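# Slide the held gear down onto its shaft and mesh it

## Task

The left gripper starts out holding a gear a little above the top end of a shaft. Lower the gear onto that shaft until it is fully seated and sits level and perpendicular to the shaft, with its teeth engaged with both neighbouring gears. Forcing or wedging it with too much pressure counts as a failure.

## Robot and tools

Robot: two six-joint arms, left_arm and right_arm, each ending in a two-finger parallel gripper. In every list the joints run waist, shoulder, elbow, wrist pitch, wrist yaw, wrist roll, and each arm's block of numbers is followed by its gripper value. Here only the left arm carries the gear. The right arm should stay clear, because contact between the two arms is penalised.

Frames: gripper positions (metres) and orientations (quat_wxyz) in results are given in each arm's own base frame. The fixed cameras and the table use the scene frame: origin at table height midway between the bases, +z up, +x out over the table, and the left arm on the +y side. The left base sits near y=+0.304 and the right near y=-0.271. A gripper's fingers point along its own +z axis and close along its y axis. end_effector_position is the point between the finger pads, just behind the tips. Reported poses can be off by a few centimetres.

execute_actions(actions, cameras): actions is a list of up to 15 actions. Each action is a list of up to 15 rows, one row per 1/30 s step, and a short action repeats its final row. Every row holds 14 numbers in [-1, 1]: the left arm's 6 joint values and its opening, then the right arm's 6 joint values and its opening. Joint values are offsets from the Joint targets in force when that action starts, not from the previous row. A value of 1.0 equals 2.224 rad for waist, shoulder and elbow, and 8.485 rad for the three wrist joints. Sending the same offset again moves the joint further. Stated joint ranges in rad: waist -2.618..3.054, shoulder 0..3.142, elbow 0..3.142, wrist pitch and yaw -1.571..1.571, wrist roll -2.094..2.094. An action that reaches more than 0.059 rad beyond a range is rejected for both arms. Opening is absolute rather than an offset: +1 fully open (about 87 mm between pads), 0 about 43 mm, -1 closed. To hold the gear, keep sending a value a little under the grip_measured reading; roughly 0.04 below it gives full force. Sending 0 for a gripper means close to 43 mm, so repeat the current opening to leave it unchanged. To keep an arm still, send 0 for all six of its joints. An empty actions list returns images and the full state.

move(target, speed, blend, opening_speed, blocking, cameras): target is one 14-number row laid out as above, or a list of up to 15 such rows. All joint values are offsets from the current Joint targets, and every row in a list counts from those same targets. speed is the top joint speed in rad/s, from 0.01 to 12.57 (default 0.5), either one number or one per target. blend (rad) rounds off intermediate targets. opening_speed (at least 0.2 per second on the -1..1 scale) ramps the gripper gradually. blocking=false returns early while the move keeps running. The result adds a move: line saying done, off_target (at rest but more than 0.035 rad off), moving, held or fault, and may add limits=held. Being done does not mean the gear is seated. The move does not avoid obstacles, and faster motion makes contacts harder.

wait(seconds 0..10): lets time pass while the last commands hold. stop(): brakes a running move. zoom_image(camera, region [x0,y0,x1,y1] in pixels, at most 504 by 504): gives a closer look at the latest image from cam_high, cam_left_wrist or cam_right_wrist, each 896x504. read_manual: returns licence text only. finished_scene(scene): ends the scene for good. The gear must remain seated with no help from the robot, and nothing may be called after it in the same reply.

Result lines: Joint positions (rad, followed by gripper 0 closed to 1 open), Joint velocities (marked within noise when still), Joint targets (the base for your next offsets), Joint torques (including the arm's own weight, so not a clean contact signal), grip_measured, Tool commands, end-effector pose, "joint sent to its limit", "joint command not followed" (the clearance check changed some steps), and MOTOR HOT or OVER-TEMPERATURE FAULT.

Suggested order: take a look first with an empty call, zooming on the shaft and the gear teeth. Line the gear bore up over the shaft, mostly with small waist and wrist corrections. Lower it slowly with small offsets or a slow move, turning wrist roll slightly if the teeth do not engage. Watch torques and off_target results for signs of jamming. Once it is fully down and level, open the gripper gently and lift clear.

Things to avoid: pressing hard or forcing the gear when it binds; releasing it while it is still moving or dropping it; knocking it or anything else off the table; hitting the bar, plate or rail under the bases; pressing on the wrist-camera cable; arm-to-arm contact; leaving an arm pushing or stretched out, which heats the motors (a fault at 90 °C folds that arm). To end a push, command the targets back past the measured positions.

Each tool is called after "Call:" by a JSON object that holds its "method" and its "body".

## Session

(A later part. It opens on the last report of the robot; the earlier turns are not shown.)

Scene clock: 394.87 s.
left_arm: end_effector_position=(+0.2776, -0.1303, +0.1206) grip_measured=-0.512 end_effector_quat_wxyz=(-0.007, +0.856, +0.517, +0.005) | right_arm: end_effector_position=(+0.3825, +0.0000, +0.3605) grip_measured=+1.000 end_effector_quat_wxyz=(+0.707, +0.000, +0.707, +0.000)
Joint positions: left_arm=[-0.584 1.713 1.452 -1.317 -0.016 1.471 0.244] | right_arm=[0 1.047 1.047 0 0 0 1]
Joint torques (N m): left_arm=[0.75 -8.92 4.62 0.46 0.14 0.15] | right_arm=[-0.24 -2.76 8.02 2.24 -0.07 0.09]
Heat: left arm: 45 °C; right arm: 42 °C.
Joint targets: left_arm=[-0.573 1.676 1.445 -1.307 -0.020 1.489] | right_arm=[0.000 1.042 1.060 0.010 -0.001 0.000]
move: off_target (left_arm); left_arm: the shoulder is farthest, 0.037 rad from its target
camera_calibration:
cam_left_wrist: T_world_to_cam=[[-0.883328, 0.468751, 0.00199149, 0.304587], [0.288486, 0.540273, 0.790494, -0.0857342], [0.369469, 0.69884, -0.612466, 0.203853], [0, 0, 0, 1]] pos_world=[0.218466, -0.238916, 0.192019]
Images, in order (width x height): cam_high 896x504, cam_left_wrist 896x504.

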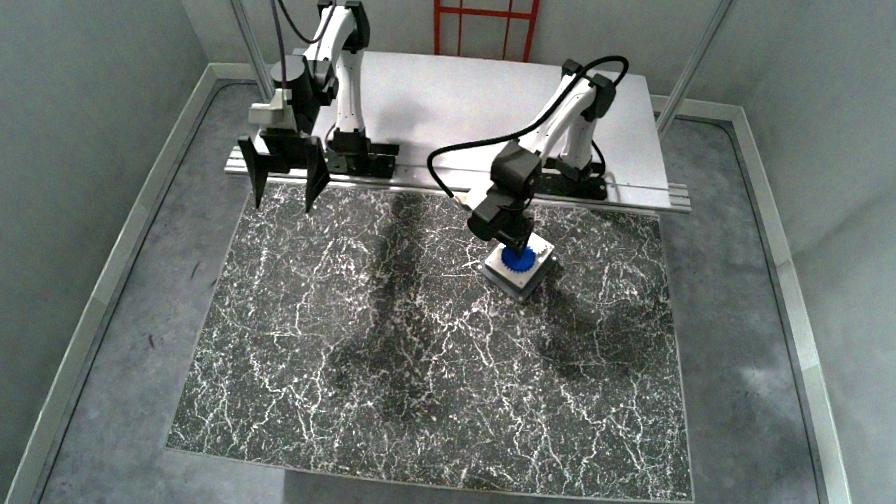

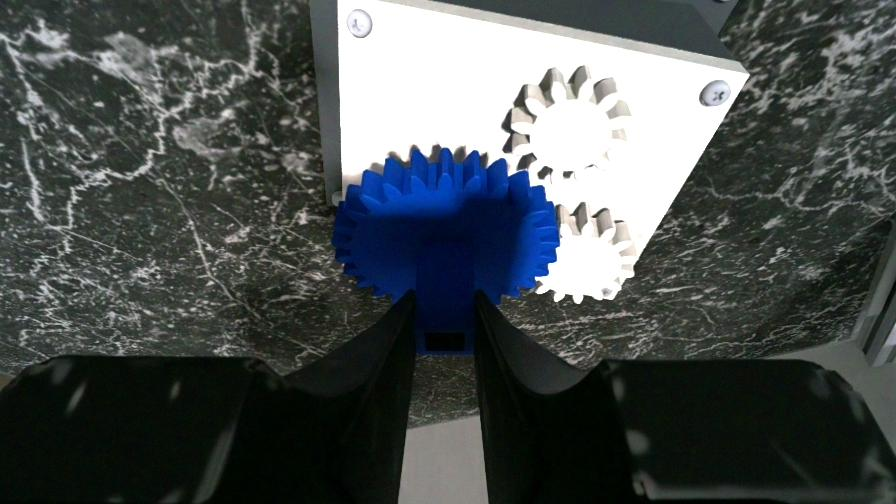

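Call:
{"method": "move", "body": {"target": [0,0.0001,-0.0053,0.0014,0,0,-1,0,0,0,0,0,0,1], "speed": 0.1}}

Call:
{"method": "move", "body": {"target": [0,0.0001,-0.0053,0.0014,0,0,-1,0,0,0,0,0,0,1], "speed": 0.1}}

Scene clock: 401.17 s.
left_arm: end_effector_position=(+0.2775, -0.1302, +0.1176) grip_measured=-0.512 end_effector_quat_wxyz=(-0.007, +0.856, +0.517, +0.005) | right_arm: end_effector_position=(+0.3825, +0.0000, +0.3605) grip_measured=+1.000 end_effector_quat_wxyz=(+0.707, +0.000, +0.707, +0.000)
Joint positions: left_arm=[-0.584 1.713 1.44 -1.306 -0.016 1.472 0.244] | right_arm=[0 1.047 1.047 0 0 0 1]
Joint torques (N m): left_arm=[0.84 -9.03 4.7 0.43 0.12 0.15] | right_arm=[-0.24 -2.76 8.01 2.24 -0.07 0.09]
Heat: left arm: 45 °C; right arm: 42 °C.
Joint targets: left_arm=[-0.573 1.676 1.433 -1.295 -0.020 1.489] | right_arm=[0.000 1.042 1.060 0.010 -0.001 0.000]
move: off_target (left_arm); left_arm: the shoulder is farthest, 0.037 rad from its target

Scene clock: 401.87 s.
left_arm: end_effector_position=(+0.2776, -0.1303, +0.1147) grip_measured=-0.512 end_effector_quat_wxyz=(-0.007, +0.856, +0.516, +0.006) | right_arm: end_effector_position=(+0.3825, +0.0000, +0.3605) grip_measured=+1.000 end_effector_quat_wxyz=(+0.707, +0.000, +0.707, +0.000)
Joint positions: left_arm=[-0.584 1.713 1.428 -1.293 -0.016 1.473 0.244] | right_arm=[0 1.047 1.047 0 0 0 1]
Joint torques (N m): left_arm=[0.87 -8.85 4.62 0.49 0.12 0.16] | right_arm=[-0.24 -2.76 8.02 2.24 -0.07 0.09]
Heat: left arm: 45 °C; right arm: 42 °C.
Joint targets: left_arm=[-0.573 1.676 1.422 -1.284 -0.020 1.489] | right_arm=[0.000 1.042 1.060 0.010 -0.001 0.000]
move: off_target (left_arm); left_arm: the shoulder is farthest, 0.037 rad from its target

Call:
{"method": "move", "body": {"target": [0,0.0001,-0.0035,0.0009,0,0,-1,0,0,0,0,0,0,1], "speed": 0.1}}

Call:
{"method": "move", "body": {"target": [0,0.0001,-0.0035,0.0009,0,0,-1,0,0,0,0,0,0,1], "speed": 0.1, "cameras": ["cam_high","cam_left_wrist"]}}

Call:
{"method": "zoom_image", "body": {"camera": "cam_high", "region": [496, 236, 540, 276]}}

Call:
{"method": "zoom_image", "body": {"camera": "cam_left_wrist", "region": [440, 60, 640, 320]}}

Scene clock: 407.27 s.
left_arm: end_effector_position=(+0.2777, -0.1304, +0.1128) grip_measured=-0.512 end_effector_quat_wxyz=(-0.007, +0.856, +0.516, +0.006) | right_arm: end_effector_position=(+0.3825, +0.0000, +0.3605) grip_measured=+1.000 end_effector_quat_wxyz=(+0.707, +0.000, +0.707, +0.000)
Joint positions: left_arm=[-0.584 1.713 1.421 -1.285 -0.016 1.473 0.244] | right_arm=[0 1.047 1.047 0 0 0 1]
Joint torques (N m): left_arm=[0.79 -8.84 4.6 0.45 0.11 0.16] | right_arm=[-0.24 -2.76 8.02 2.24 -0.07 0.09]
Heat: left arm: 45 °C; right arm: 42 °C.
Joint targets: left_arm=[-0.573 1.676 1.414 -1.276 -0.020 1.489] | right_arm=[0.000 1.042 1.060 0.010 -0.001 0.000]
move: off_target (left_arm); left_arm: the shoulder is farthest, 0.037 rad from its target

Scene clock: 407.97 s.
left_arm: end_effector_position=(+0.2778, -0.1304, +0.1123) grip_measured=-0.512 end_effector_quat_wxyz=(-0.005, +0.856, +0.516, +0.006) | right_arm: end_effector_position=(+0.3825, +0.0000, +0.3605) grip_measured=+1.000 end_effector_quat_wxyz=(+0.707, +0.000, +0.707, +0.000)
Joint positions: left_arm=[-0.584 1.711 1.416 -1.28 -0.016 1.473 0.244] | right_arm=[0 1.047 1.047 0 0 0 1]
Joint torques (N m): left_arm=[0.72 -8.69 4.44 0.47 0.14 0.15] | right_arm=[-0.24 -2.77 8.02 2.24 -0.07 0.1]
Heat: left arm: 45 °C; right arm: 42 °C.
Joint targets: left_arm=[-0.573 1.677 1.406 -1.268 -0.020 1.489] | right_arm=[0.000 1.042 1.060 0.010 -0.001 0.000]
move: done
camera_calibration:
cam_left_wrist: T_world_to_cam=[[-0.88281, 0.469726, -0.00209306, 0.305221], [0.286402, 0.541788, 0.790215, -0.0783525], [0.372319, 0.69701, -0.612826, 0.197709], [0, 0, 0, 1]] pos_world=[0.218281, -0.238725, 0.183715]
Images, in order (width x height): cam_high 896x504, cam_left_wrist 896x504.

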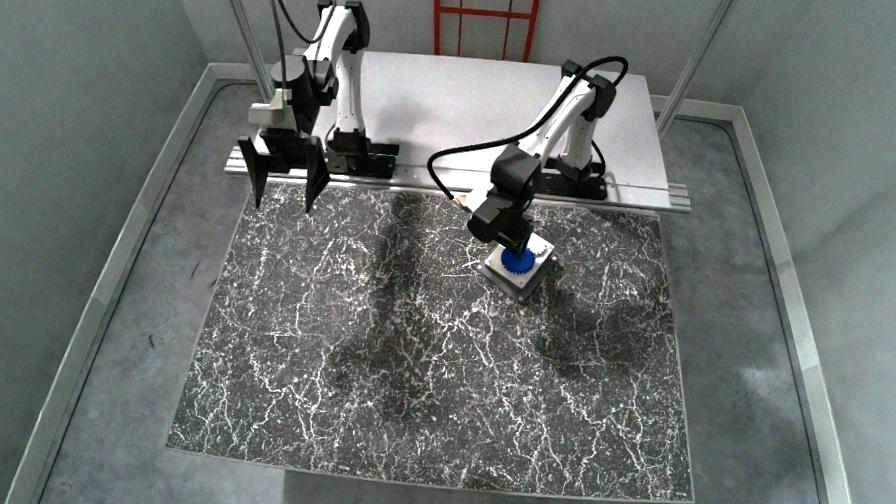

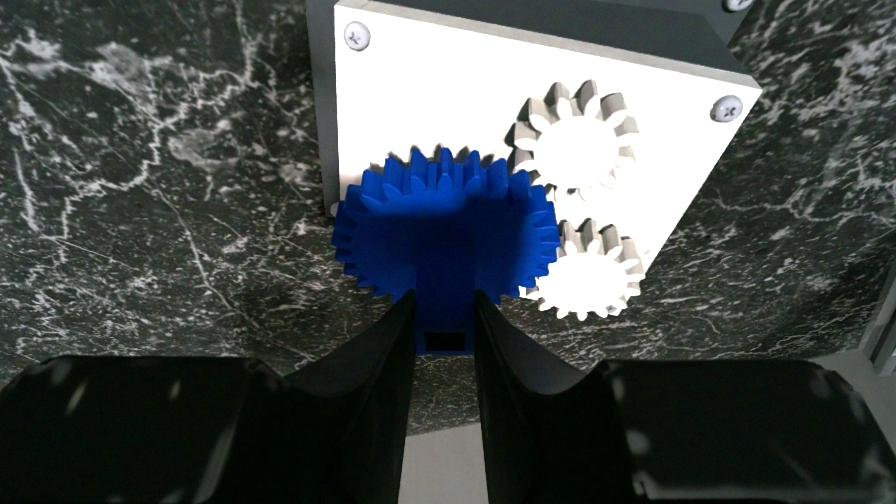

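Scaled by 11.455 from the camera's 896x504 image, which has a finer 1280x720 frame.

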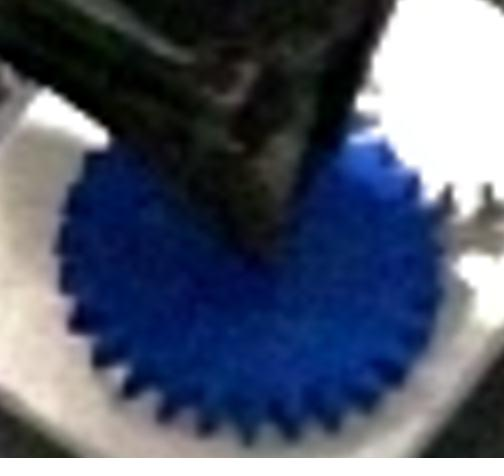

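Scaled by 1.938 from the camera's 896x504 image, which has a finer 1280x720 frame.

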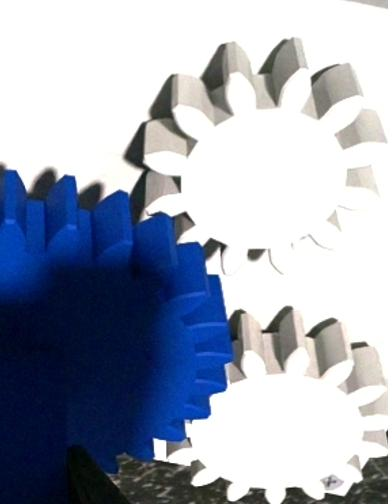

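Call:
{"method": "move", "body": {"target": [0,-0.0018,-0.0021,0.0001,0,0,-1,0,0,0,0,0,0,1], "speed": 0.1}}

Call:
{"method": "move", "body": {"target": [0,-0.0018,-0.0021,0.0001,0,0,-1,0,0,0,0,0,0,1], "speed": 0.1, "cameras": ["cam_high","cam_left_wrist"]}}

Call:
{"method": "zoom_image", "body": {"camera": "cam_high", "region": [496, 236, 540, 276]}}

Scene clock: 421.80 s.
left_arm: end_effector_position=(+0.2776, -0.1302, +0.1123) grip_measured=-0.512 end_effector_quat_wxyz=(-0.004, +0.856, +0.516, +0.007) | right_arm: end_effector_position=(+0.3825, +0.0000, +0.3605) grip_measured=+1.000 end_effector_quat_wxyz=(+0.707, +0.000, +0.707, +0.000)
Joint positions: left_arm=[-0.584 1.707 1.412 -1.276 -0.016 1.473 0.244] | right_arm=[0 1.047 1.047 0 0 0 1]
Joint torques (N m): left_arm=[0.83 -8.59 4.36 0.49 0.14 0.17] | right_arm=[-0.24 -2.76 8.02 2.24 -0.07 0.09]
Heat: left arm: 44 °C; right arm: 42 °C.
Joint targets: left_arm=[-0.573 1.673 1.401 -1.267 -0.020 1.489] | right_arm=[0.000 1.042 1.060 0.010 -0.001 0.000]
move: done

Scene clock: 422.50 s.
left_arm: end_effector_position=(+0.2774, -0.1302, +0.1125) grip_measured=-0.512 end_effector_quat_wxyz=(-0.002, +0.856, +0.516, +0.008) | right_arm: end_effector_position=(+0.3825, +0.0000, +0.3605) grip_measured=+1.000 end_effector_quat_wxyz=(+0.707, +0.000, +0.707, +0.000)
Joint positions: left_arm=[-0.584 1.703 1.407 -1.272 -0.016 1.473 0.244] | right_arm=[0 1.047 1.047 0 0 0 1]
Joint torques (N m): left_arm=[0.84 -8.62 4.33 0.4 0.13 0.15] | right_arm=[-0.24 -2.77 8.02 2.24 -0.07 0.1]
Heat: left arm: 44 °C; right arm: 42 °C.
Joint targets: left_arm=[-0.573 1.669 1.397 -1.267 -0.020 1.489] | right_arm=[0.000 1.042 1.060 0.010 -0.001 0.000]
move: done
camera_calibration:
cam_left_wrist: T_world_to_cam=[[-0.882597, 0.470037, -0.00932934, 0.305668], [0.28183, 0.544871, 0.789739, -0.0768089], [0.37629, 0.694392, -0.613372, 0.196454], [0, 0, 0, 1]] pos_world=[0.217505, -0.238241, 0.18401]
Images, in order (width x height): cam_high 896x504, cam_left_wrist 896x504.

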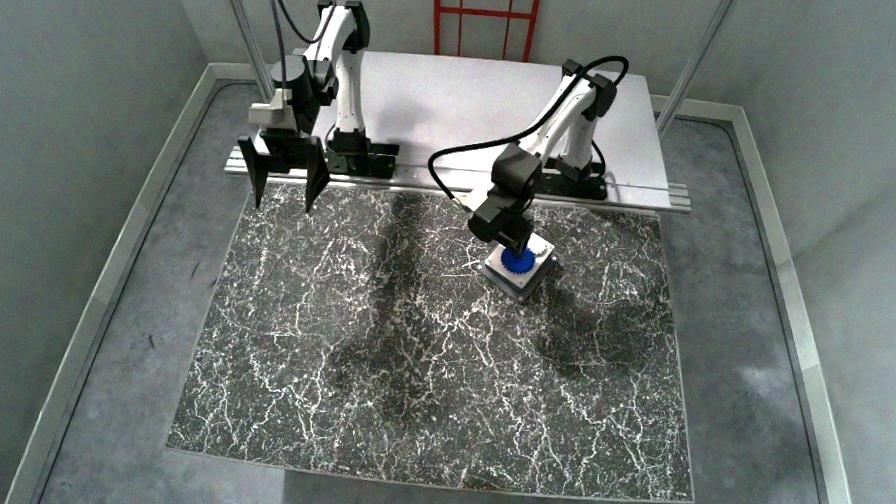

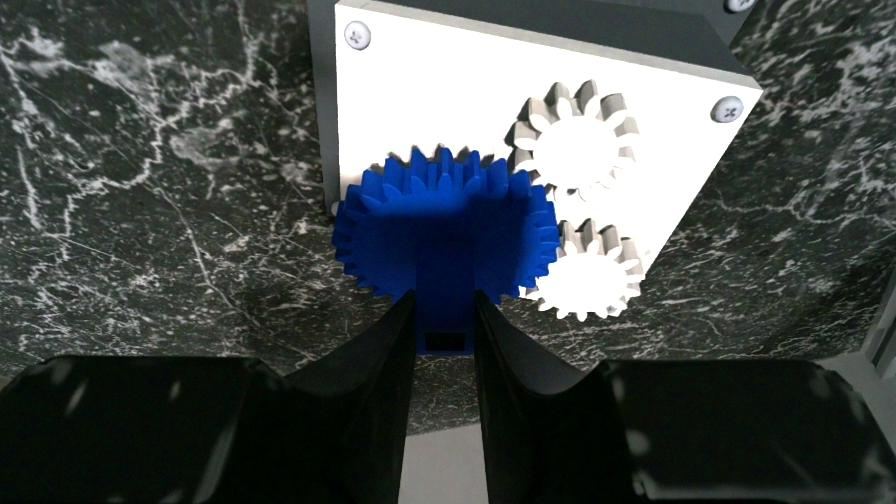

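Scaled by 11.455 from the camera's 896x504 image, which has a finer 1280x720 frame.

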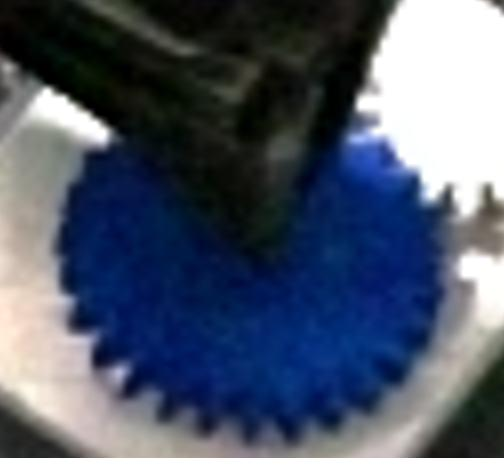

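Call:
{"method": "move", "body": {"target": [0,0.0001,-0.0035,0.0009,0,0,-1,0,0,0,0,0,0,1], "speed": 0.1}}

Call:
{"method": "move", "body": {"target": [0,0.0001,-0.0035,0.0009,0,0,-1,0,0,0,0,0,0,1], "speed": 0.1, "cameras": ["cam_high","cam_left_wrist"]}}

Call:
{"method": "zoom_image", "body": {"camera": "cam_high", "region": [496, 236, 540, 276]}}

Call:
{"method": "zoom_image", "body": {"camera": "cam_left_wrist", "region": [440, 60, 640, 320]}}

Scene clock: 433.77 s.
left_arm: end_effector_position=(+0.2773, -0.1301, +0.1123) grip_measured=-0.512 end_effector_quat_wxyz=(+0.000, +0.856, +0.516, +0.009) | right_arm: end_effector_position=(+0.3825, +0.0000, +0.3605) grip_measured=+1.000 end_effector_quat_wxyz=(+0.707, +0.000, +0.707, +0.000)
Joint positions: left_arm=[-0.584 1.698 1.402 -1.268 -0.016 1.473 0.244] | right_arm=[0 1.047 1.047 0 0 0 1]
Joint torques (N m): left_arm=[0.81 -8.17 4.01 0.48 0.14 0.14] | right_arm=[-0.24 -2.77 8.02 2.24 -0.07 0.09]
Heat: left arm: 44 °C; right arm: 42 °C.
Joint targets: left_arm=[-0.573 1.669 1.389 -1.259 -0.020 1.489] | right_arm=[0.000 1.042 1.060 0.010 -0.001 0.000]
move: done

Scene clock: 434.47 s.
left_arm: end_effector_position=(+0.2774, -0.1301, +0.1124) grip_measured=-0.512 end_effector_quat_wxyz=(+0.002, +0.856, +0.516, +0.010) | right_arm: end_effector_position=(+0.3825, +0.0000, +0.3605) grip_measured=+1.000 end_effector_quat_wxyz=(+0.707, +0.000, +0.707, +0.000)
Joint positions: left_arm=[-0.584 1.694 1.397 -1.262 -0.016 1.473 0.244] | right_arm=[0 1.047 1.047 0 0 0 1]
Joint torques (N m): left_arm=[0.81 -7.82 3.89 0.47 0.12 0.14] | right_arm=[-0.25 -2.77 8.01 2.24 -0.06 0.09]
Heat: left arm: 44 °C; right arm: 42 °C.
Joint targets: left_arm=[-0.573 1.669 1.381 -1.251 -0.020 1.489] | right_arm=[0.000 1.042 1.060 0.010 -0.001 0.000]
move: done
camera_calibration:
cam_left_wrist: T_world_to_cam=[[-0.882485, 0.469978, -0.0184537, 0.306627], [0.275785, 0.548831, 0.78913, -0.0744852], [0.381002, 0.691306, -0.613949, 0.194751], [0, 0, 0, 1]] pos_world=[0.216935, -0.23786, 0.184004]
Images, in order (width x height): cam_high 896x504, cam_left_wrist 896x504.

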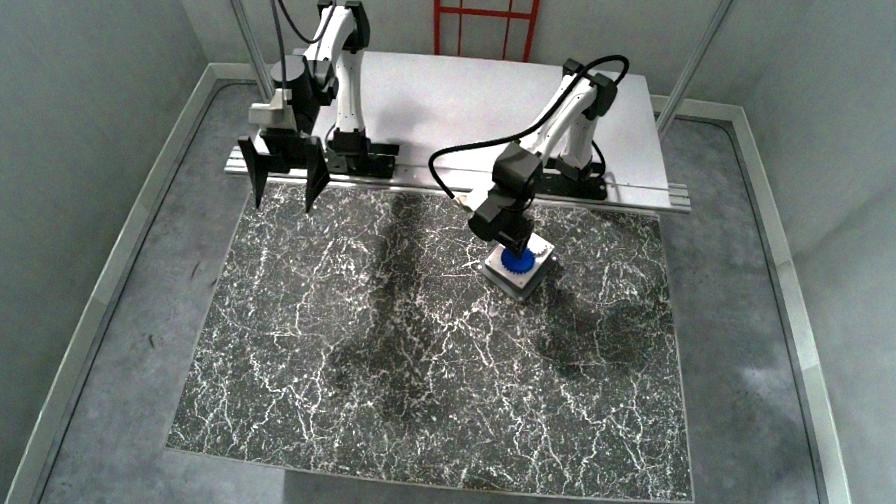

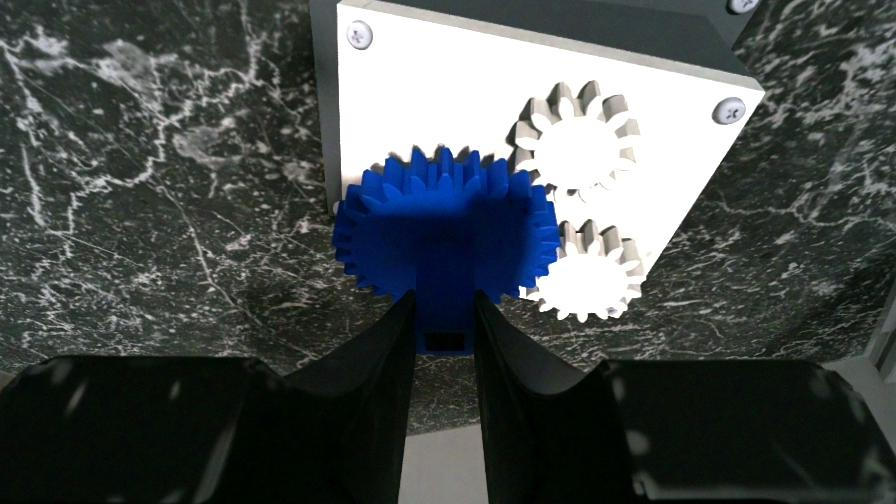

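Scaled by 11.455 from the camera's 896x504 image, which has a finer 1280x720 frame.

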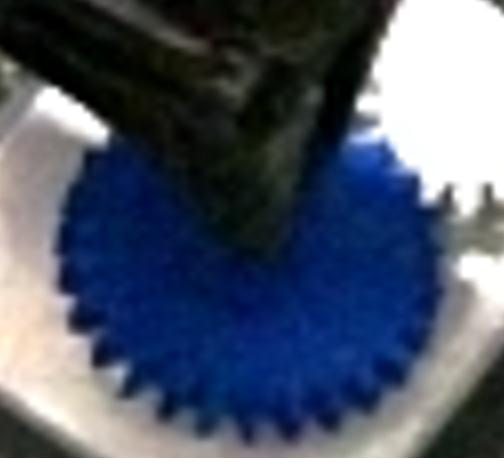

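Scaled by 1.938 from the camera's 896x504 image, which has a finer 1280x720 frame.

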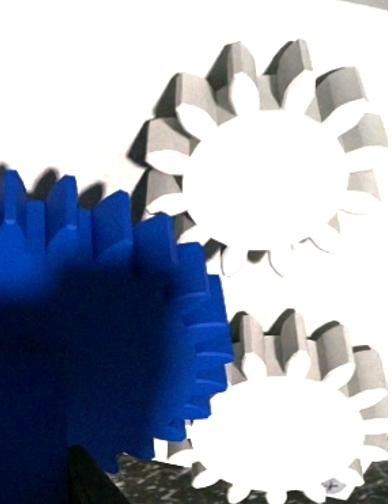

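Call:
{"method": "move", "body": {"target": [0,0.0238,0.0288,-0.0079,0,0,-1,0,0,0,0,0,0,1], "speed": 0.1, "cameras": ["cam_high","cam_left_wrist"]}}

Call:
{"method": "zoom_image", "body": {"camera": "cam_high", "region": [496, 236, 540, 276]}}

Call:
{"method": "zoom_image", "body": {"camera": "cam_left_wrist", "region": [440, 60, 640, 320]}}

Scene clock: 456.13 s.
left_arm: end_effector_position=(+0.2775, -0.1302, +0.1147) grip_measured=-0.512 end_effector_quat_wxyz=(-0.005, +0.856, +0.516, +0.006) | right_arm: end_effector_position=(+0.3825, +0.0000, +0.3605) grip_measured=+1.000 end_effector_quat_wxyz=(+0.707, +0.000, +0.707, +0.000)
Joint positions: left_arm=[-0.584 1.709 1.423 -1.289 -0.016 1.473 0.244] | right_arm=[0 1.047 1.047 0 0 0 1]
Joint torques (N m): left_arm=[0.81 -4.93 6.9 0.11 0.12 0.15] | right_arm=[-0.24 -2.77 8.01 2.24 -0.07 0.09]
Heat: left arm: 43 °C; right arm: 42 °C.
Joint targets: left_arm=[-0.573 1.722 1.445 -1.318 -0.020 1.489] | right_arm=[0.000 1.042 1.060 0.010 -0.001 0.000]
move: done
camera_calibration:
cam_left_wrist: T_world_to_cam=[[-0.882461, 0.47038, -0.00245634, 0.304881], [0.286555, 0.541721, 0.790205, -0.0803446], [0.373027, 0.696621, -0.612837, 0.198874], [0, 0, 0, 1]] pos_world=[0.217883, -0.238426, 0.186115]
Images, in order (width x height): cam_high 896x504, cam_left_wrist 896x504.

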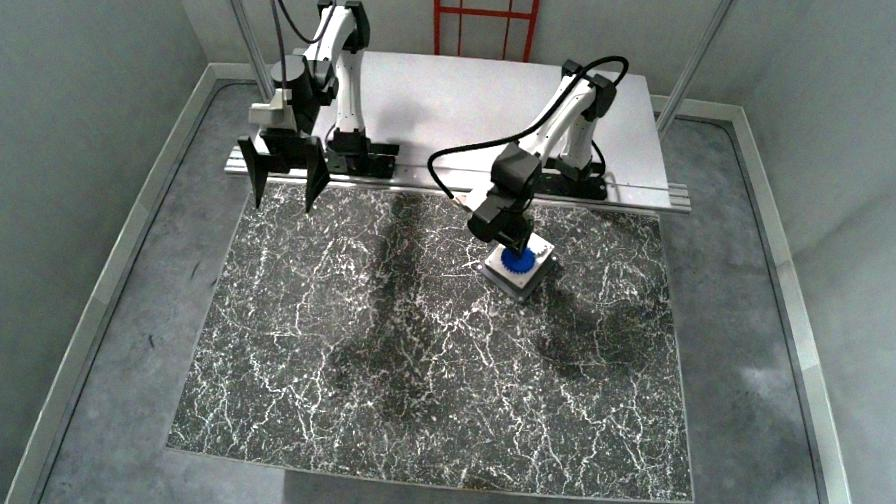

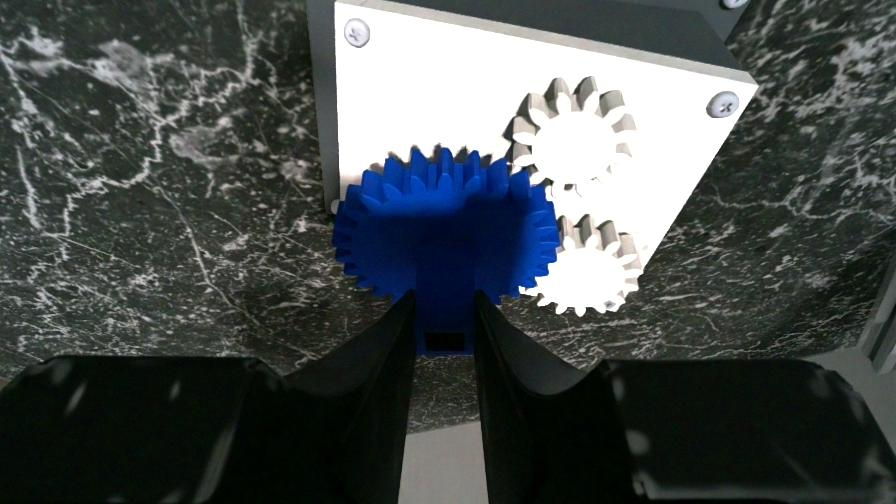

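Scaled by 11.455 from the camera's 896x504 image, which has a finer 1280x720 frame.

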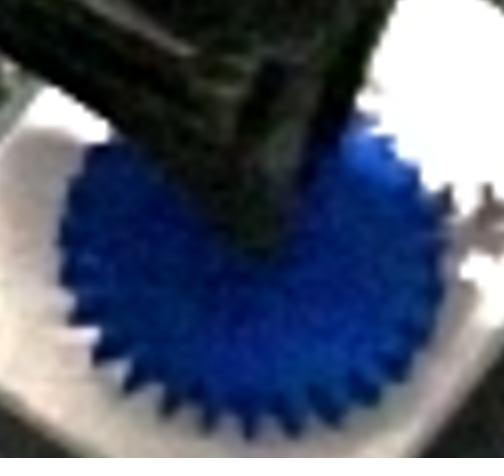

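Scaled by 1.938 from the camera's 896x504 image, which has a finer 1280x720 frame.

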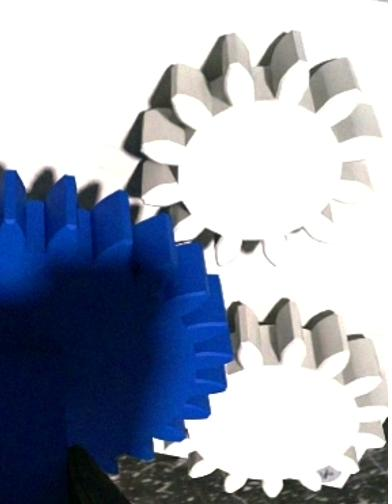

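Call:
{"method": "move", "body": {"target": [0,-0.0252,-0.0162,0,0,0,-1,0,0,0,0,0,0,1], "speed": 0.1, "cameras": ["cam_high"]}}

Call:
{"method": "zoom_image", "body": {"camera": "cam_high", "region": [496, 236, 540, 276]}}

Scene clock: 470.50 s.
left_arm: end_effector_position=(+0.2765, -0.1295, +0.1145) grip_measured=-0.512 end_effector_quat_wxyz=(-0.006, +0.857, +0.515, +0.006) | right_arm: end_effector_position=(+0.3825, +0.0000, +0.3605) grip_measured=+1.000 end_effector_quat_wxyz=(+0.707, +0.000, +0.707, +0.000)
Joint positions: left_arm=[-0.584 1.705 1.418 -1.289 -0.016 1.476 0.244] | right_arm=[0 1.047 1.047 0 0 0 1]
Joint torques (N m): left_arm=[0.83 -9.09 4.51 0.09 0.13 0.12] | right_arm=[-0.24 -2.76 8.02 2.24 -0.07 0.1]
Heat: left arm: 41 °C; right arm: 42 °C.
Joint targets: left_arm=[-0.573 1.666 1.409 -1.318 -0.020 1.489] | right_arm=[0.000 1.042 1.060 0.010 -0.001 0.000]
move: off_target (left_arm); left_arm: the shoulder is farthest, 0.039 rad from its target
Images, in order (width x height): cam_high 896x504.

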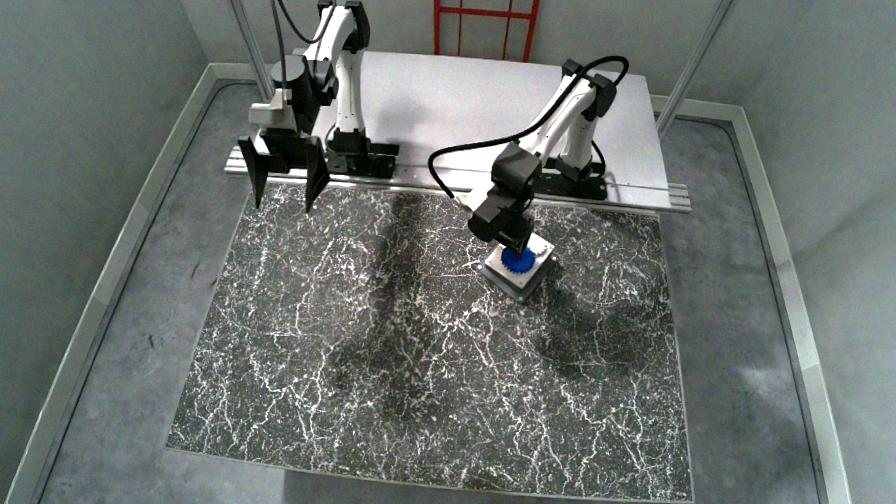

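Scaled by 11.455 from the camera's 896x504 image, which has a finer 1280x720 frame.

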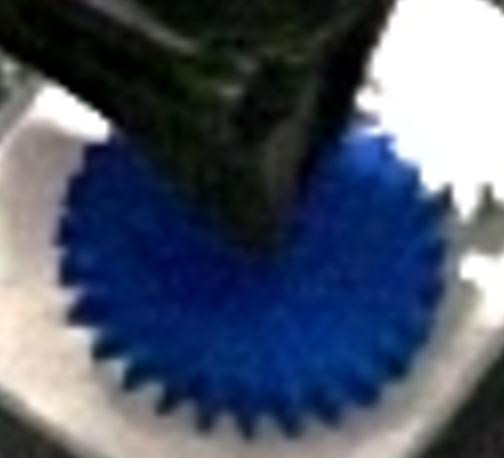

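Call:
{"method": "move", "body": {"target": [[0,0,-0.0027,0.0052,0,0,-1,0,0,0,0,0,0,1],[0,0,-0.0062,0.0064,0,0,-1,0,0,0,0,0,0,1]], "speed": 0.1, "cameras": ["cam_high"]}}

Call:
{"method": "zoom_image", "body": {"camera": "cam_high", "region": [496, 236, 540, 276]}}

Scene clock: 477.67 s.
left_arm: end_effector_position=(+0.2773, -0.1300, +0.1124) grip_measured=-0.512 end_effector_quat_wxyz=(-0.002, +0.857, +0.515, +0.008) | right_arm: end_effector_position=(+0.3825, +0.0000, +0.3605) grip_measured=+1.000 end_effector_quat_wxyz=(+0.707, +0.000, +0.707, +0.000)
Joint positions: left_arm=[-0.584 1.701 1.405 -1.271 -0.016 1.476 0.244] | right_arm=[0 1.047 1.047 0 0 0 1]
Joint torques (N m): left_arm=[0.88 -8.69 4.42 0.44 0.14 0.11] | right_arm=[-0.24 -2.76 8.02 2.24 -0.07 0.09]
Heat: left arm: 41 °C; right arm: 42 °C.
Joint targets: left_arm=[-0.573 1.666 1.395 -1.264 -0.020 1.489] | right_arm=[0.000 1.042 1.060 0.010 -0.001 0.000]
move: done
Images, in order (width x height): cam_high 896x504.

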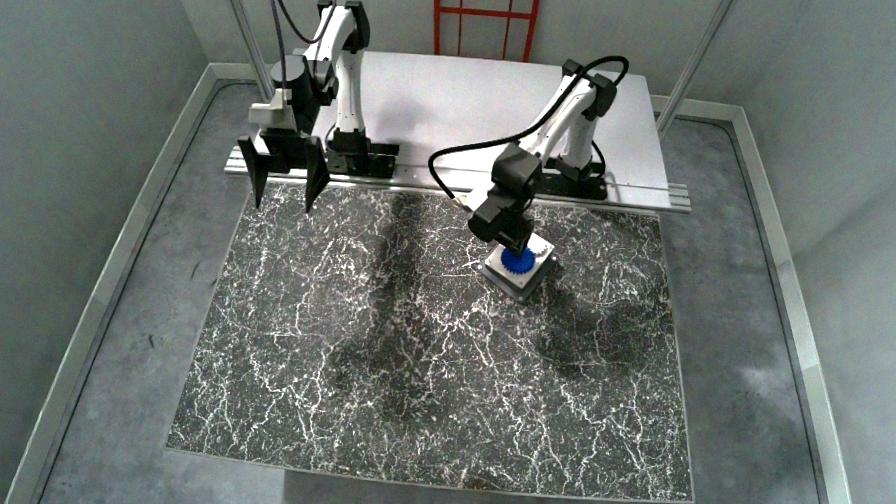

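Scaled by 11.455 from the camera's 896x504 image, which has a finer 1280x720 frame.

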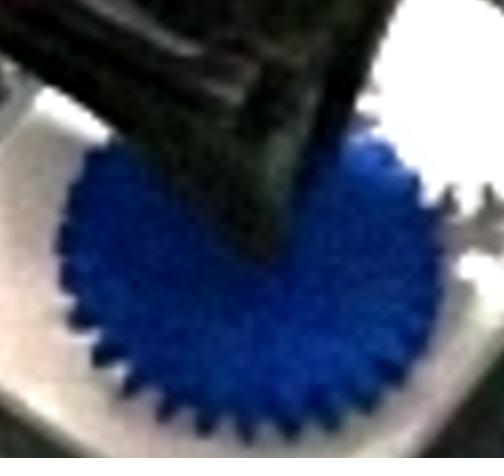

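Call:
{"method": "wait", "body": {"seconds": 0.1, "cameras": ["cam_left_wrist"]}}

Call:
{"method": "zoom_image", "body": {"camera": "cam_left_wrist", "region": [490, 120, 610, 240]}}

Call:
{"method": "zoom_image", "body": {"camera": "cam_left_wrist", "region": [510, 200, 610, 320]}}

Scene clock: 489.83 s.
left_arm: end_effector_position=(+0.2773, -0.1300, +0.1124) grip_measured=-0.512 end_effector_quat_wxyz=(-0.002, +0.857, +0.515, +0.008) | right_arm: end_effector_position=(+0.3825, +0.0000, +0.3605) grip_measured=+1.000 end_effector_quat_wxyz=(+0.707, +0.000, +0.707, +0.000)
Joint positions: left_arm=[-0.584 1.701 1.405 -1.271 -0.016 1.476 0.244] | right_arm=[0 1.047 1.047 0 0 0 1]
Joint torques (N m): left_arm=[0.8 -8.7 4.36 0.44 0.13 0.11] | right_arm=[-0.24 -2.76 8.02 2.23 -0.07 0.09]
Heat: left arm: 43 °C; right arm: 42 °C.
Joint targets: left_arm=[-0.573 1.666 1.395 -1.264 -0.020 1.489] | right_arm=[0.000 1.042 1.060 0.010 -0.001 0.000]
Tool commands: left_gripper/opening=-1.0 right_gripper/opening=+1.0
wait: 0.10 s; at rest from the start
camera_calibration:
cam_left_wrist: T_world_to_cam=[[-0.88134, 0.472377, -0.010016, 0.305502], [0.2828, 0.544381, 0.78973, -0.0771574], [0.378502, 0.693188, -0.613373, 0.195666], [0, 0, 0, 1]] pos_world=[0.217011, -0.237942, 0.18401]
Images, in order (width x height): cam_left_wrist 896x504.

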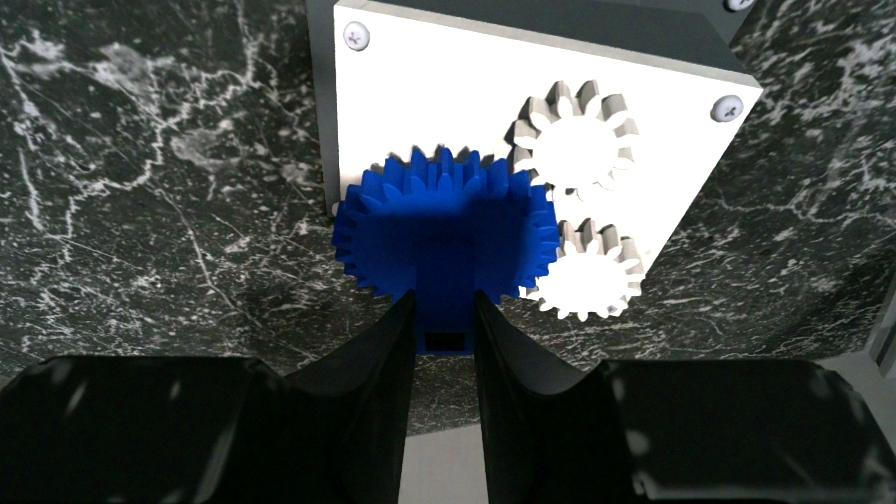

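Scaled by 4.200 from the camera's 896x504 image, which has a finer 1280x720 frame.

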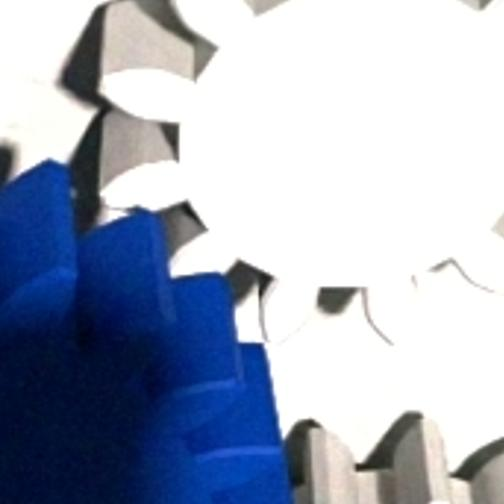

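Scaled by 4.200 from the camera's 896x504 image, which has a finer 1280x720 frame.

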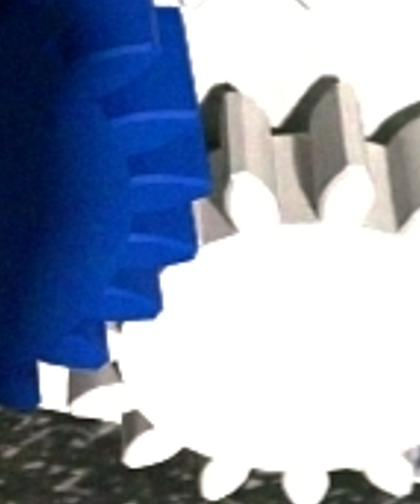

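Call:
{"method": "move", "body": {"target": [0,-0.0036,-0.0043,0.0002,0,0.0059,-1,0,0,0,0,0,0,1], "speed": 0.1, "cameras": ["cam_left_wrist"]}}

Call:
{"method": "zoom_image", "body": {"camera": "cam_left_wrist", "region": [490, 120, 610, 240]}}

Call:
{"method": "zoom_image", "body": {"camera": "cam_left_wrist", "region": [510, 200, 610, 320]}}

Scene clock: 499.17 s.
left_arm: end_effector_position=(+0.2773, -0.1299, +0.1118) grip_measured=-0.512 end_effector_quat_wxyz=(-0.002, +0.869, +0.495, +0.008) | right_arm: end_effector_position=(+0.3825, +0.0000, +0.3605) grip_measured=+1.000 end_effector_quat_wxyz=(+0.707, +0.000, +0.707, +0.000)
Joint positions: left_arm=[-0.584 1.693 1.394 -1.268 -0.016 1.523 0.244] | right_arm=[0 1.047 1.047 0 0 0 1]
Joint torques (N m): left_arm=[0.76 -8.61 4.49 0.41 0.12 0.15] | right_arm=[-0.25 -2.76 8.02 2.24 -0.07 0.09]
Heat: left arm: 44 °C; right arm: 42 °C.
Joint targets: left_arm=[-0.573 1.658 1.386 -1.262 -0.020 1.539] | right_arm=[0.000 1.042 1.060 0.010 -0.001 0.000]
move: done
camera_calibration:
cam_left_wrist: T_world_to_cam=[[-0.858224, 0.513183, -0.00969676, 0.304223], [0.308158, 0.530273, 0.789841, -0.0855753], [0.410475, 0.674873, -0.613235, 0.183893], [0, 0, 0, 1]] pos_world=[0.211979, -0.234848, 0.18331]
Images, in order (width x height): cam_left_wrist 896x504.

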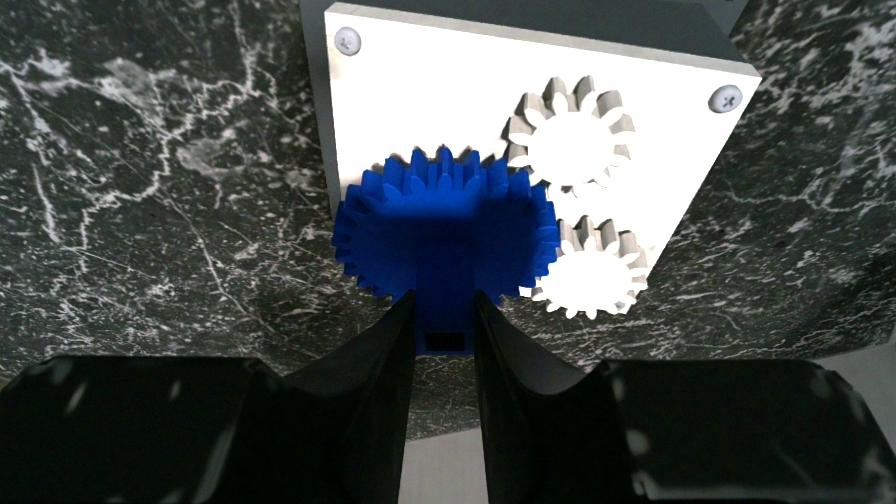

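Scaled by 4.200 from the camera's 896x504 image, which has a finer 1280x720 frame.

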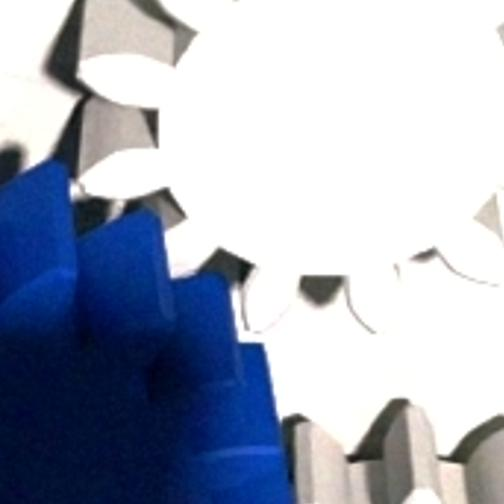

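Scaled by 4.200 from the camera's 896x504 image, which has a finer 1280x720 frame.

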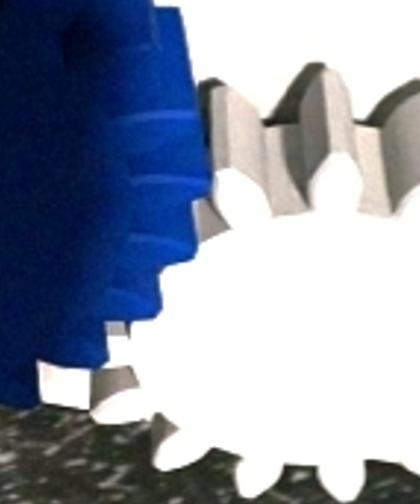

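Call:
{"method": "move", "body": {"target": [0,0.0001,-0.0035,0.0009,0,0,-1,0,0,0,0,0,0,1], "speed": 0.1}}

Call:
{"method": "move", "body": {"target": [0,-0.0036,-0.0043,0.0002,0,0.0059,-1,0,0,0,0,0,0,1], "speed": 0.1}}

Scene clock: 504.00 s.
left_arm: end_effector_position=(+0.2774, -0.1300, +0.1099) grip_measured=-0.512 end_effector_quat_wxyz=(-0.001, +0.869, +0.494, +0.008) | right_arm: end_effector_position=(+0.3825, +0.0000, +0.3605) grip_measured=+1.000 end_effector_quat_wxyz=(+0.707, +0.000, +0.707, +0.000)
Joint positions: left_arm=[-0.584 1.693 1.386 -1.259 -0.016 1.524 0.244] | right_arm=[0 1.047 1.047 0 0 0 1]
Joint torques (N m): left_arm=[0.83 -8.51 4.55 0.43 0.12 0.14] | right_arm=[-0.24 -2.77 8.02 2.24 -0.07 0.09]
Heat: left arm: 43 °C; right arm: 43 °C.
Joint targets: left_arm=[-0.573 1.658 1.378 -1.255 -0.020 1.539] | right_arm=[0.000 1.042 1.060 0.010 -0.001 0.000]
move: done

Scene clock: 504.97 s.
left_arm: end_effector_position=(+0.2776, -0.1300, +0.1091) grip_measured=-0.512 end_effector_quat_wxyz=(-0.002, +0.881, +0.474, +0.008) | right_arm: end_effector_position=(+0.3825, +0.0000, +0.3605) grip_measured=+1.000 end_effector_quat_wxyz=(+0.707, +0.000, +0.707, +0.000)
Joint positions: left_arm=[-0.584 1.687 1.376 -1.256 -0.016 1.571 0.244] | right_arm=[0 1.047 1.047 0 0 0 1]
Joint torques (N m): left_arm=[0.77 -8.55 4.55 0.42 0.11 0.19] | right_arm=[-0.24 -2.76 8.02 2.24 -0.07 0.09]
Heat: left arm: 43 °C; right arm: 43 °C.
Joint targets: left_arm=[-0.573 1.650 1.369 -1.253 -0.020 1.589] | right_arm=[0.000 1.042 1.060 0.010 -0.001 0.000]
move: off_target (left_arm); left_arm: the shoulder is farthest, 0.037 rad from its target

Call:
{"method": "move", "body": {"target": [0,0.0001,-0.0053,0.0014,0,0,-1,0,0,0,0,0,0,1], "speed": 0.1}}

Call:
{"method": "move", "body": {"target": [0,0.0001,-0.0053,0.0014,0,0,-1,0,0,0,0,0,0,1], "speed": 0.1, "cameras": ["cam_high","cam_left_wrist"]}}

Call:
{"method": "zoom_image", "body": {"camera": "cam_left_wrist", "region": [440, 60, 640, 320]}}

Scene clock: 511.50 s.
left_arm: end_effector_position=(+0.2774, -0.1299, +0.1090) grip_measured=-0.512 end_effector_quat_wxyz=(+0.000, +0.881, +0.473, +0.009) | right_arm: end_effector_position=(+0.3825, +0.0000, +0.3605) grip_measured=+1.000 end_effector_quat_wxyz=(+0.707, +0.000, +0.707, +0.000)
Joint positions: left_arm=[-0.584 1.681 1.369 -1.249 -0.016 1.573 0.244] | right_arm=[0 1.047 1.047 0 0 0 1]
Joint torques (N m): left_arm=[0.79 -8.08 4.19 0.48 0.14 0.16] | right_arm=[-0.23 -2.76 8.02 2.24 -0.07 0.09]
Heat: left arm: 43 °C; right arm: 43 °C.
Joint targets: left_arm=[-0.573 1.650 1.357 -1.241 -0.020 1.589] | right_arm=[0.000 1.042 1.060 0.010 -0.001 0.000]
move: done

Scene clock: 512.20 s.
left_arm: end_effector_position=(+0.2772, -0.1298, +0.1088) grip_measured=-0.512 end_effector_quat_wxyz=(+0.003, +0.881, +0.473, +0.011) | right_arm: end_effector_position=(+0.3825, +0.0000, +0.3605) grip_measured=+1.000 end_effector_quat_wxyz=(+0.707, +0.000, +0.707, +0.000)
Joint positions: left_arm=[-0.584 1.674 1.361 -1.242 -0.016 1.573 0.244] | right_arm=[0 1.047 1.047 0 0 0 1]
Joint torques (N m): left_arm=[0.84 -7.53 3.89 0.53 0.13 0.12] | right_arm=[-0.24 -2.77 8.02 2.24 -0.07 0.09]
Heat: left arm: 43 °C; right arm: 43 °C.
Joint targets: left_arm=[-0.573 1.650 1.345 -1.229 -0.020 1.589] | right_arm=[0.000 1.042 1.060 0.010 -0.001 0.000]
move: done
camera_calibration:
cam_left_wrist: T_world_to_cam=[[-0.831374, 0.555342, -0.0203332, 0.303217], [0.327135, 0.518658, 0.789922, -0.0900174], [0.449223, 0.650069, -0.61287, 0.167951], [0, 0, 0, 1]] pos_world=[0.206086, -0.230881, 0.180204]
Images, in order (width x height): cam_high 896x504, cam_left_wrist 896x504.

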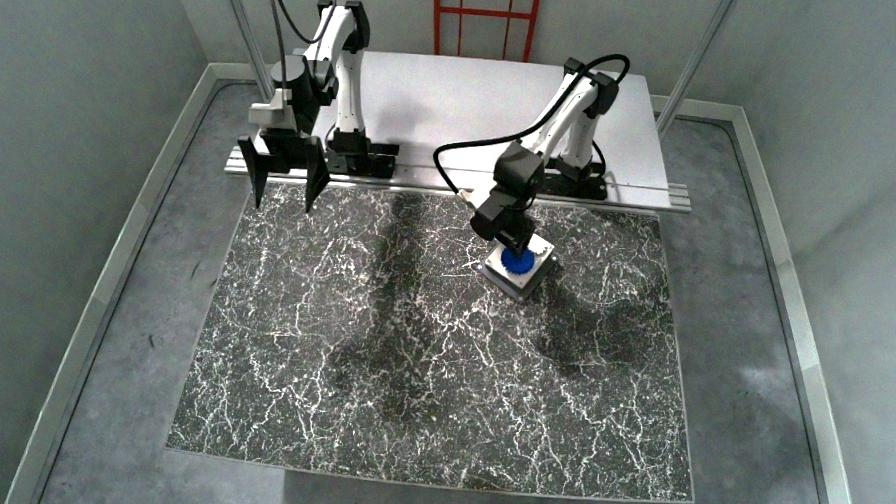

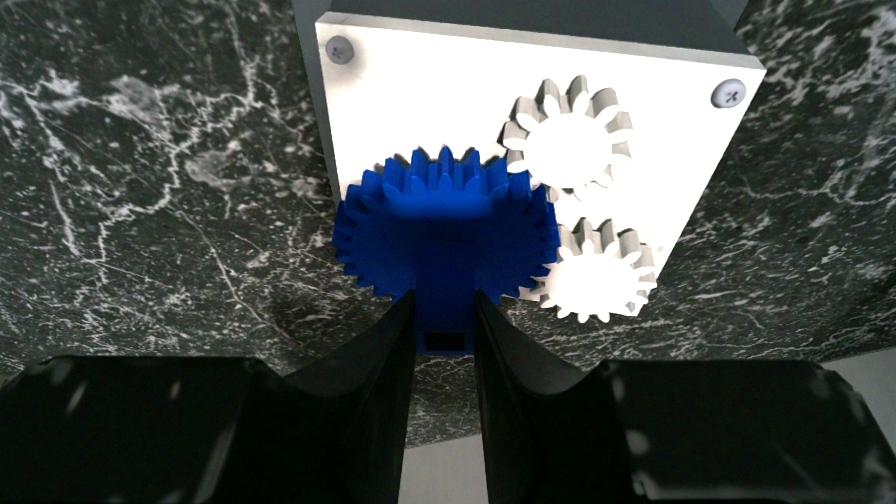

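Scaled by 1.938 from the camera's 896x504 image, which has a finer 1280x720 frame.

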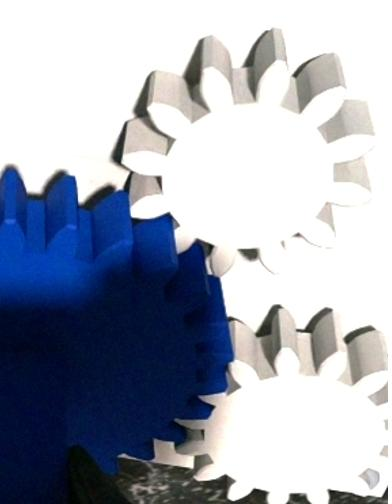

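Call:
{"method": "zoom_image", "body": {"camera": "cam_left_wrist", "region": [490, 120, 610, 240]}}

Call:
{"method": "zoom_image", "body": {"camera": "cam_left_wrist", "region": [510, 210, 610, 310]}}

Scaled by 4.200 from the camera's 896x504 image, which has a finer 1280x720 frame.

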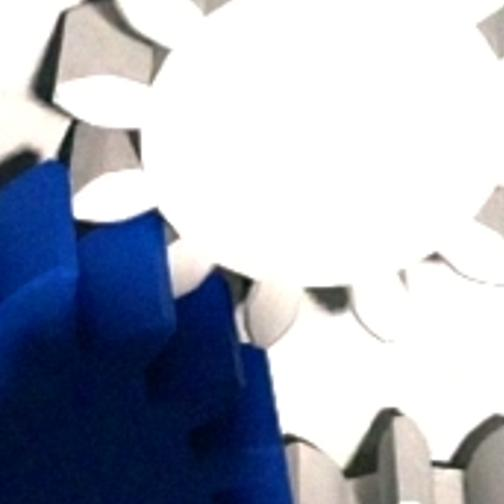

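Scaled by 5.040 from the camera's 896x504 image, which has a finer 1280x720 frame.

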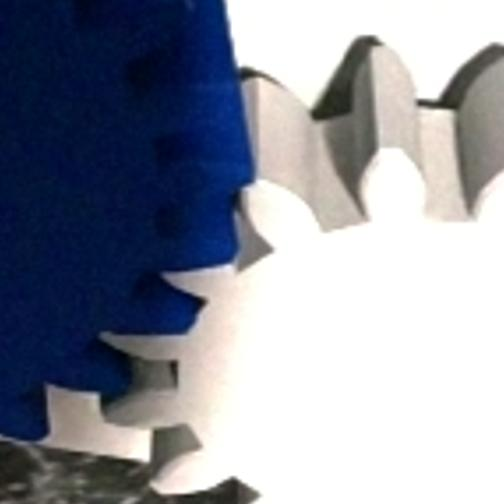

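Call:
{"method": "move", "body": {"target": [0,0.0297,0.0321,-0.0078,0,0,-1,0,0,0,0,0,0,1], "speed": 0.1}}

Scene clock: 532.37 s.
left_arm: end_effector_position=(+0.2779, -0.1303, +0.1090) grip_measured=-0.512 end_effector_quat_wxyz=(-0.009, +0.881, +0.473, +0.004) | right_arm: end_effector_position=(+0.3825, +0.0000, +0.3605) grip_measured=+1.000 end_effector_quat_wxyz=(+0.707, +0.000, +0.707, +0.000)
Joint positions: left_arm=[-0.584 1.703 1.394 -1.273 -0.015 1.573 0.244] | right_arm=[0 1.047 1.047 0 0 0 1]
Joint torques (N m): left_arm=[0.87 -4.81 6.95 0.14 0.13 0.13] | right_arm=[-0.24 -2.76 8.01 2.24 -0.07 0.09]
Heat: left arm: 43 °C; right arm: 43 °C.
Joint targets: left_arm=[-0.573 1.716 1.416 -1.295 -0.020 1.589] | right_arm=[0.000 1.042 1.060 0.010 -0.001 0.000]
move: done

Call:
{"method": "move", "body": {"target": [0,-0.001,-0.0184,0.0053,0,0,-1,0,0,0,0,0,0,1], "speed": 0.1}}

Scene clock: 535.83 s.
left_arm: end_effector_position=(+0.2779, -0.1303, +0.1084) grip_measured=-0.512 end_effector_quat_wxyz=(-0.008, +0.881, +0.473, +0.004) | right_arm: end_effector_position=(+0.3825, +0.0000, +0.3605) grip_measured=+1.000 end_effector_quat_wxyz=(+0.707, +0.000, +0.707, +0.000)
Joint positions: left_arm=[-0.584 1.703 1.391 -1.27 -0.015 1.573 0.244] | right_arm=[0 1.047 1.047 0 0 0 1]
Joint torques (N m): left_arm=[0.81 -4.97 3.78 0.52 0.14 0.14] | right_arm=[-0.24 -2.77 8.02 2.24 -0.07 0.09]
Heat: left arm: 42 °C; right arm: 43 °C.
Joint targets: left_arm=[-0.573 1.714 1.376 -1.251 -0.020 1.589] | right_arm=[0.000 1.042 1.060 0.010 -0.001 0.000]
move: done


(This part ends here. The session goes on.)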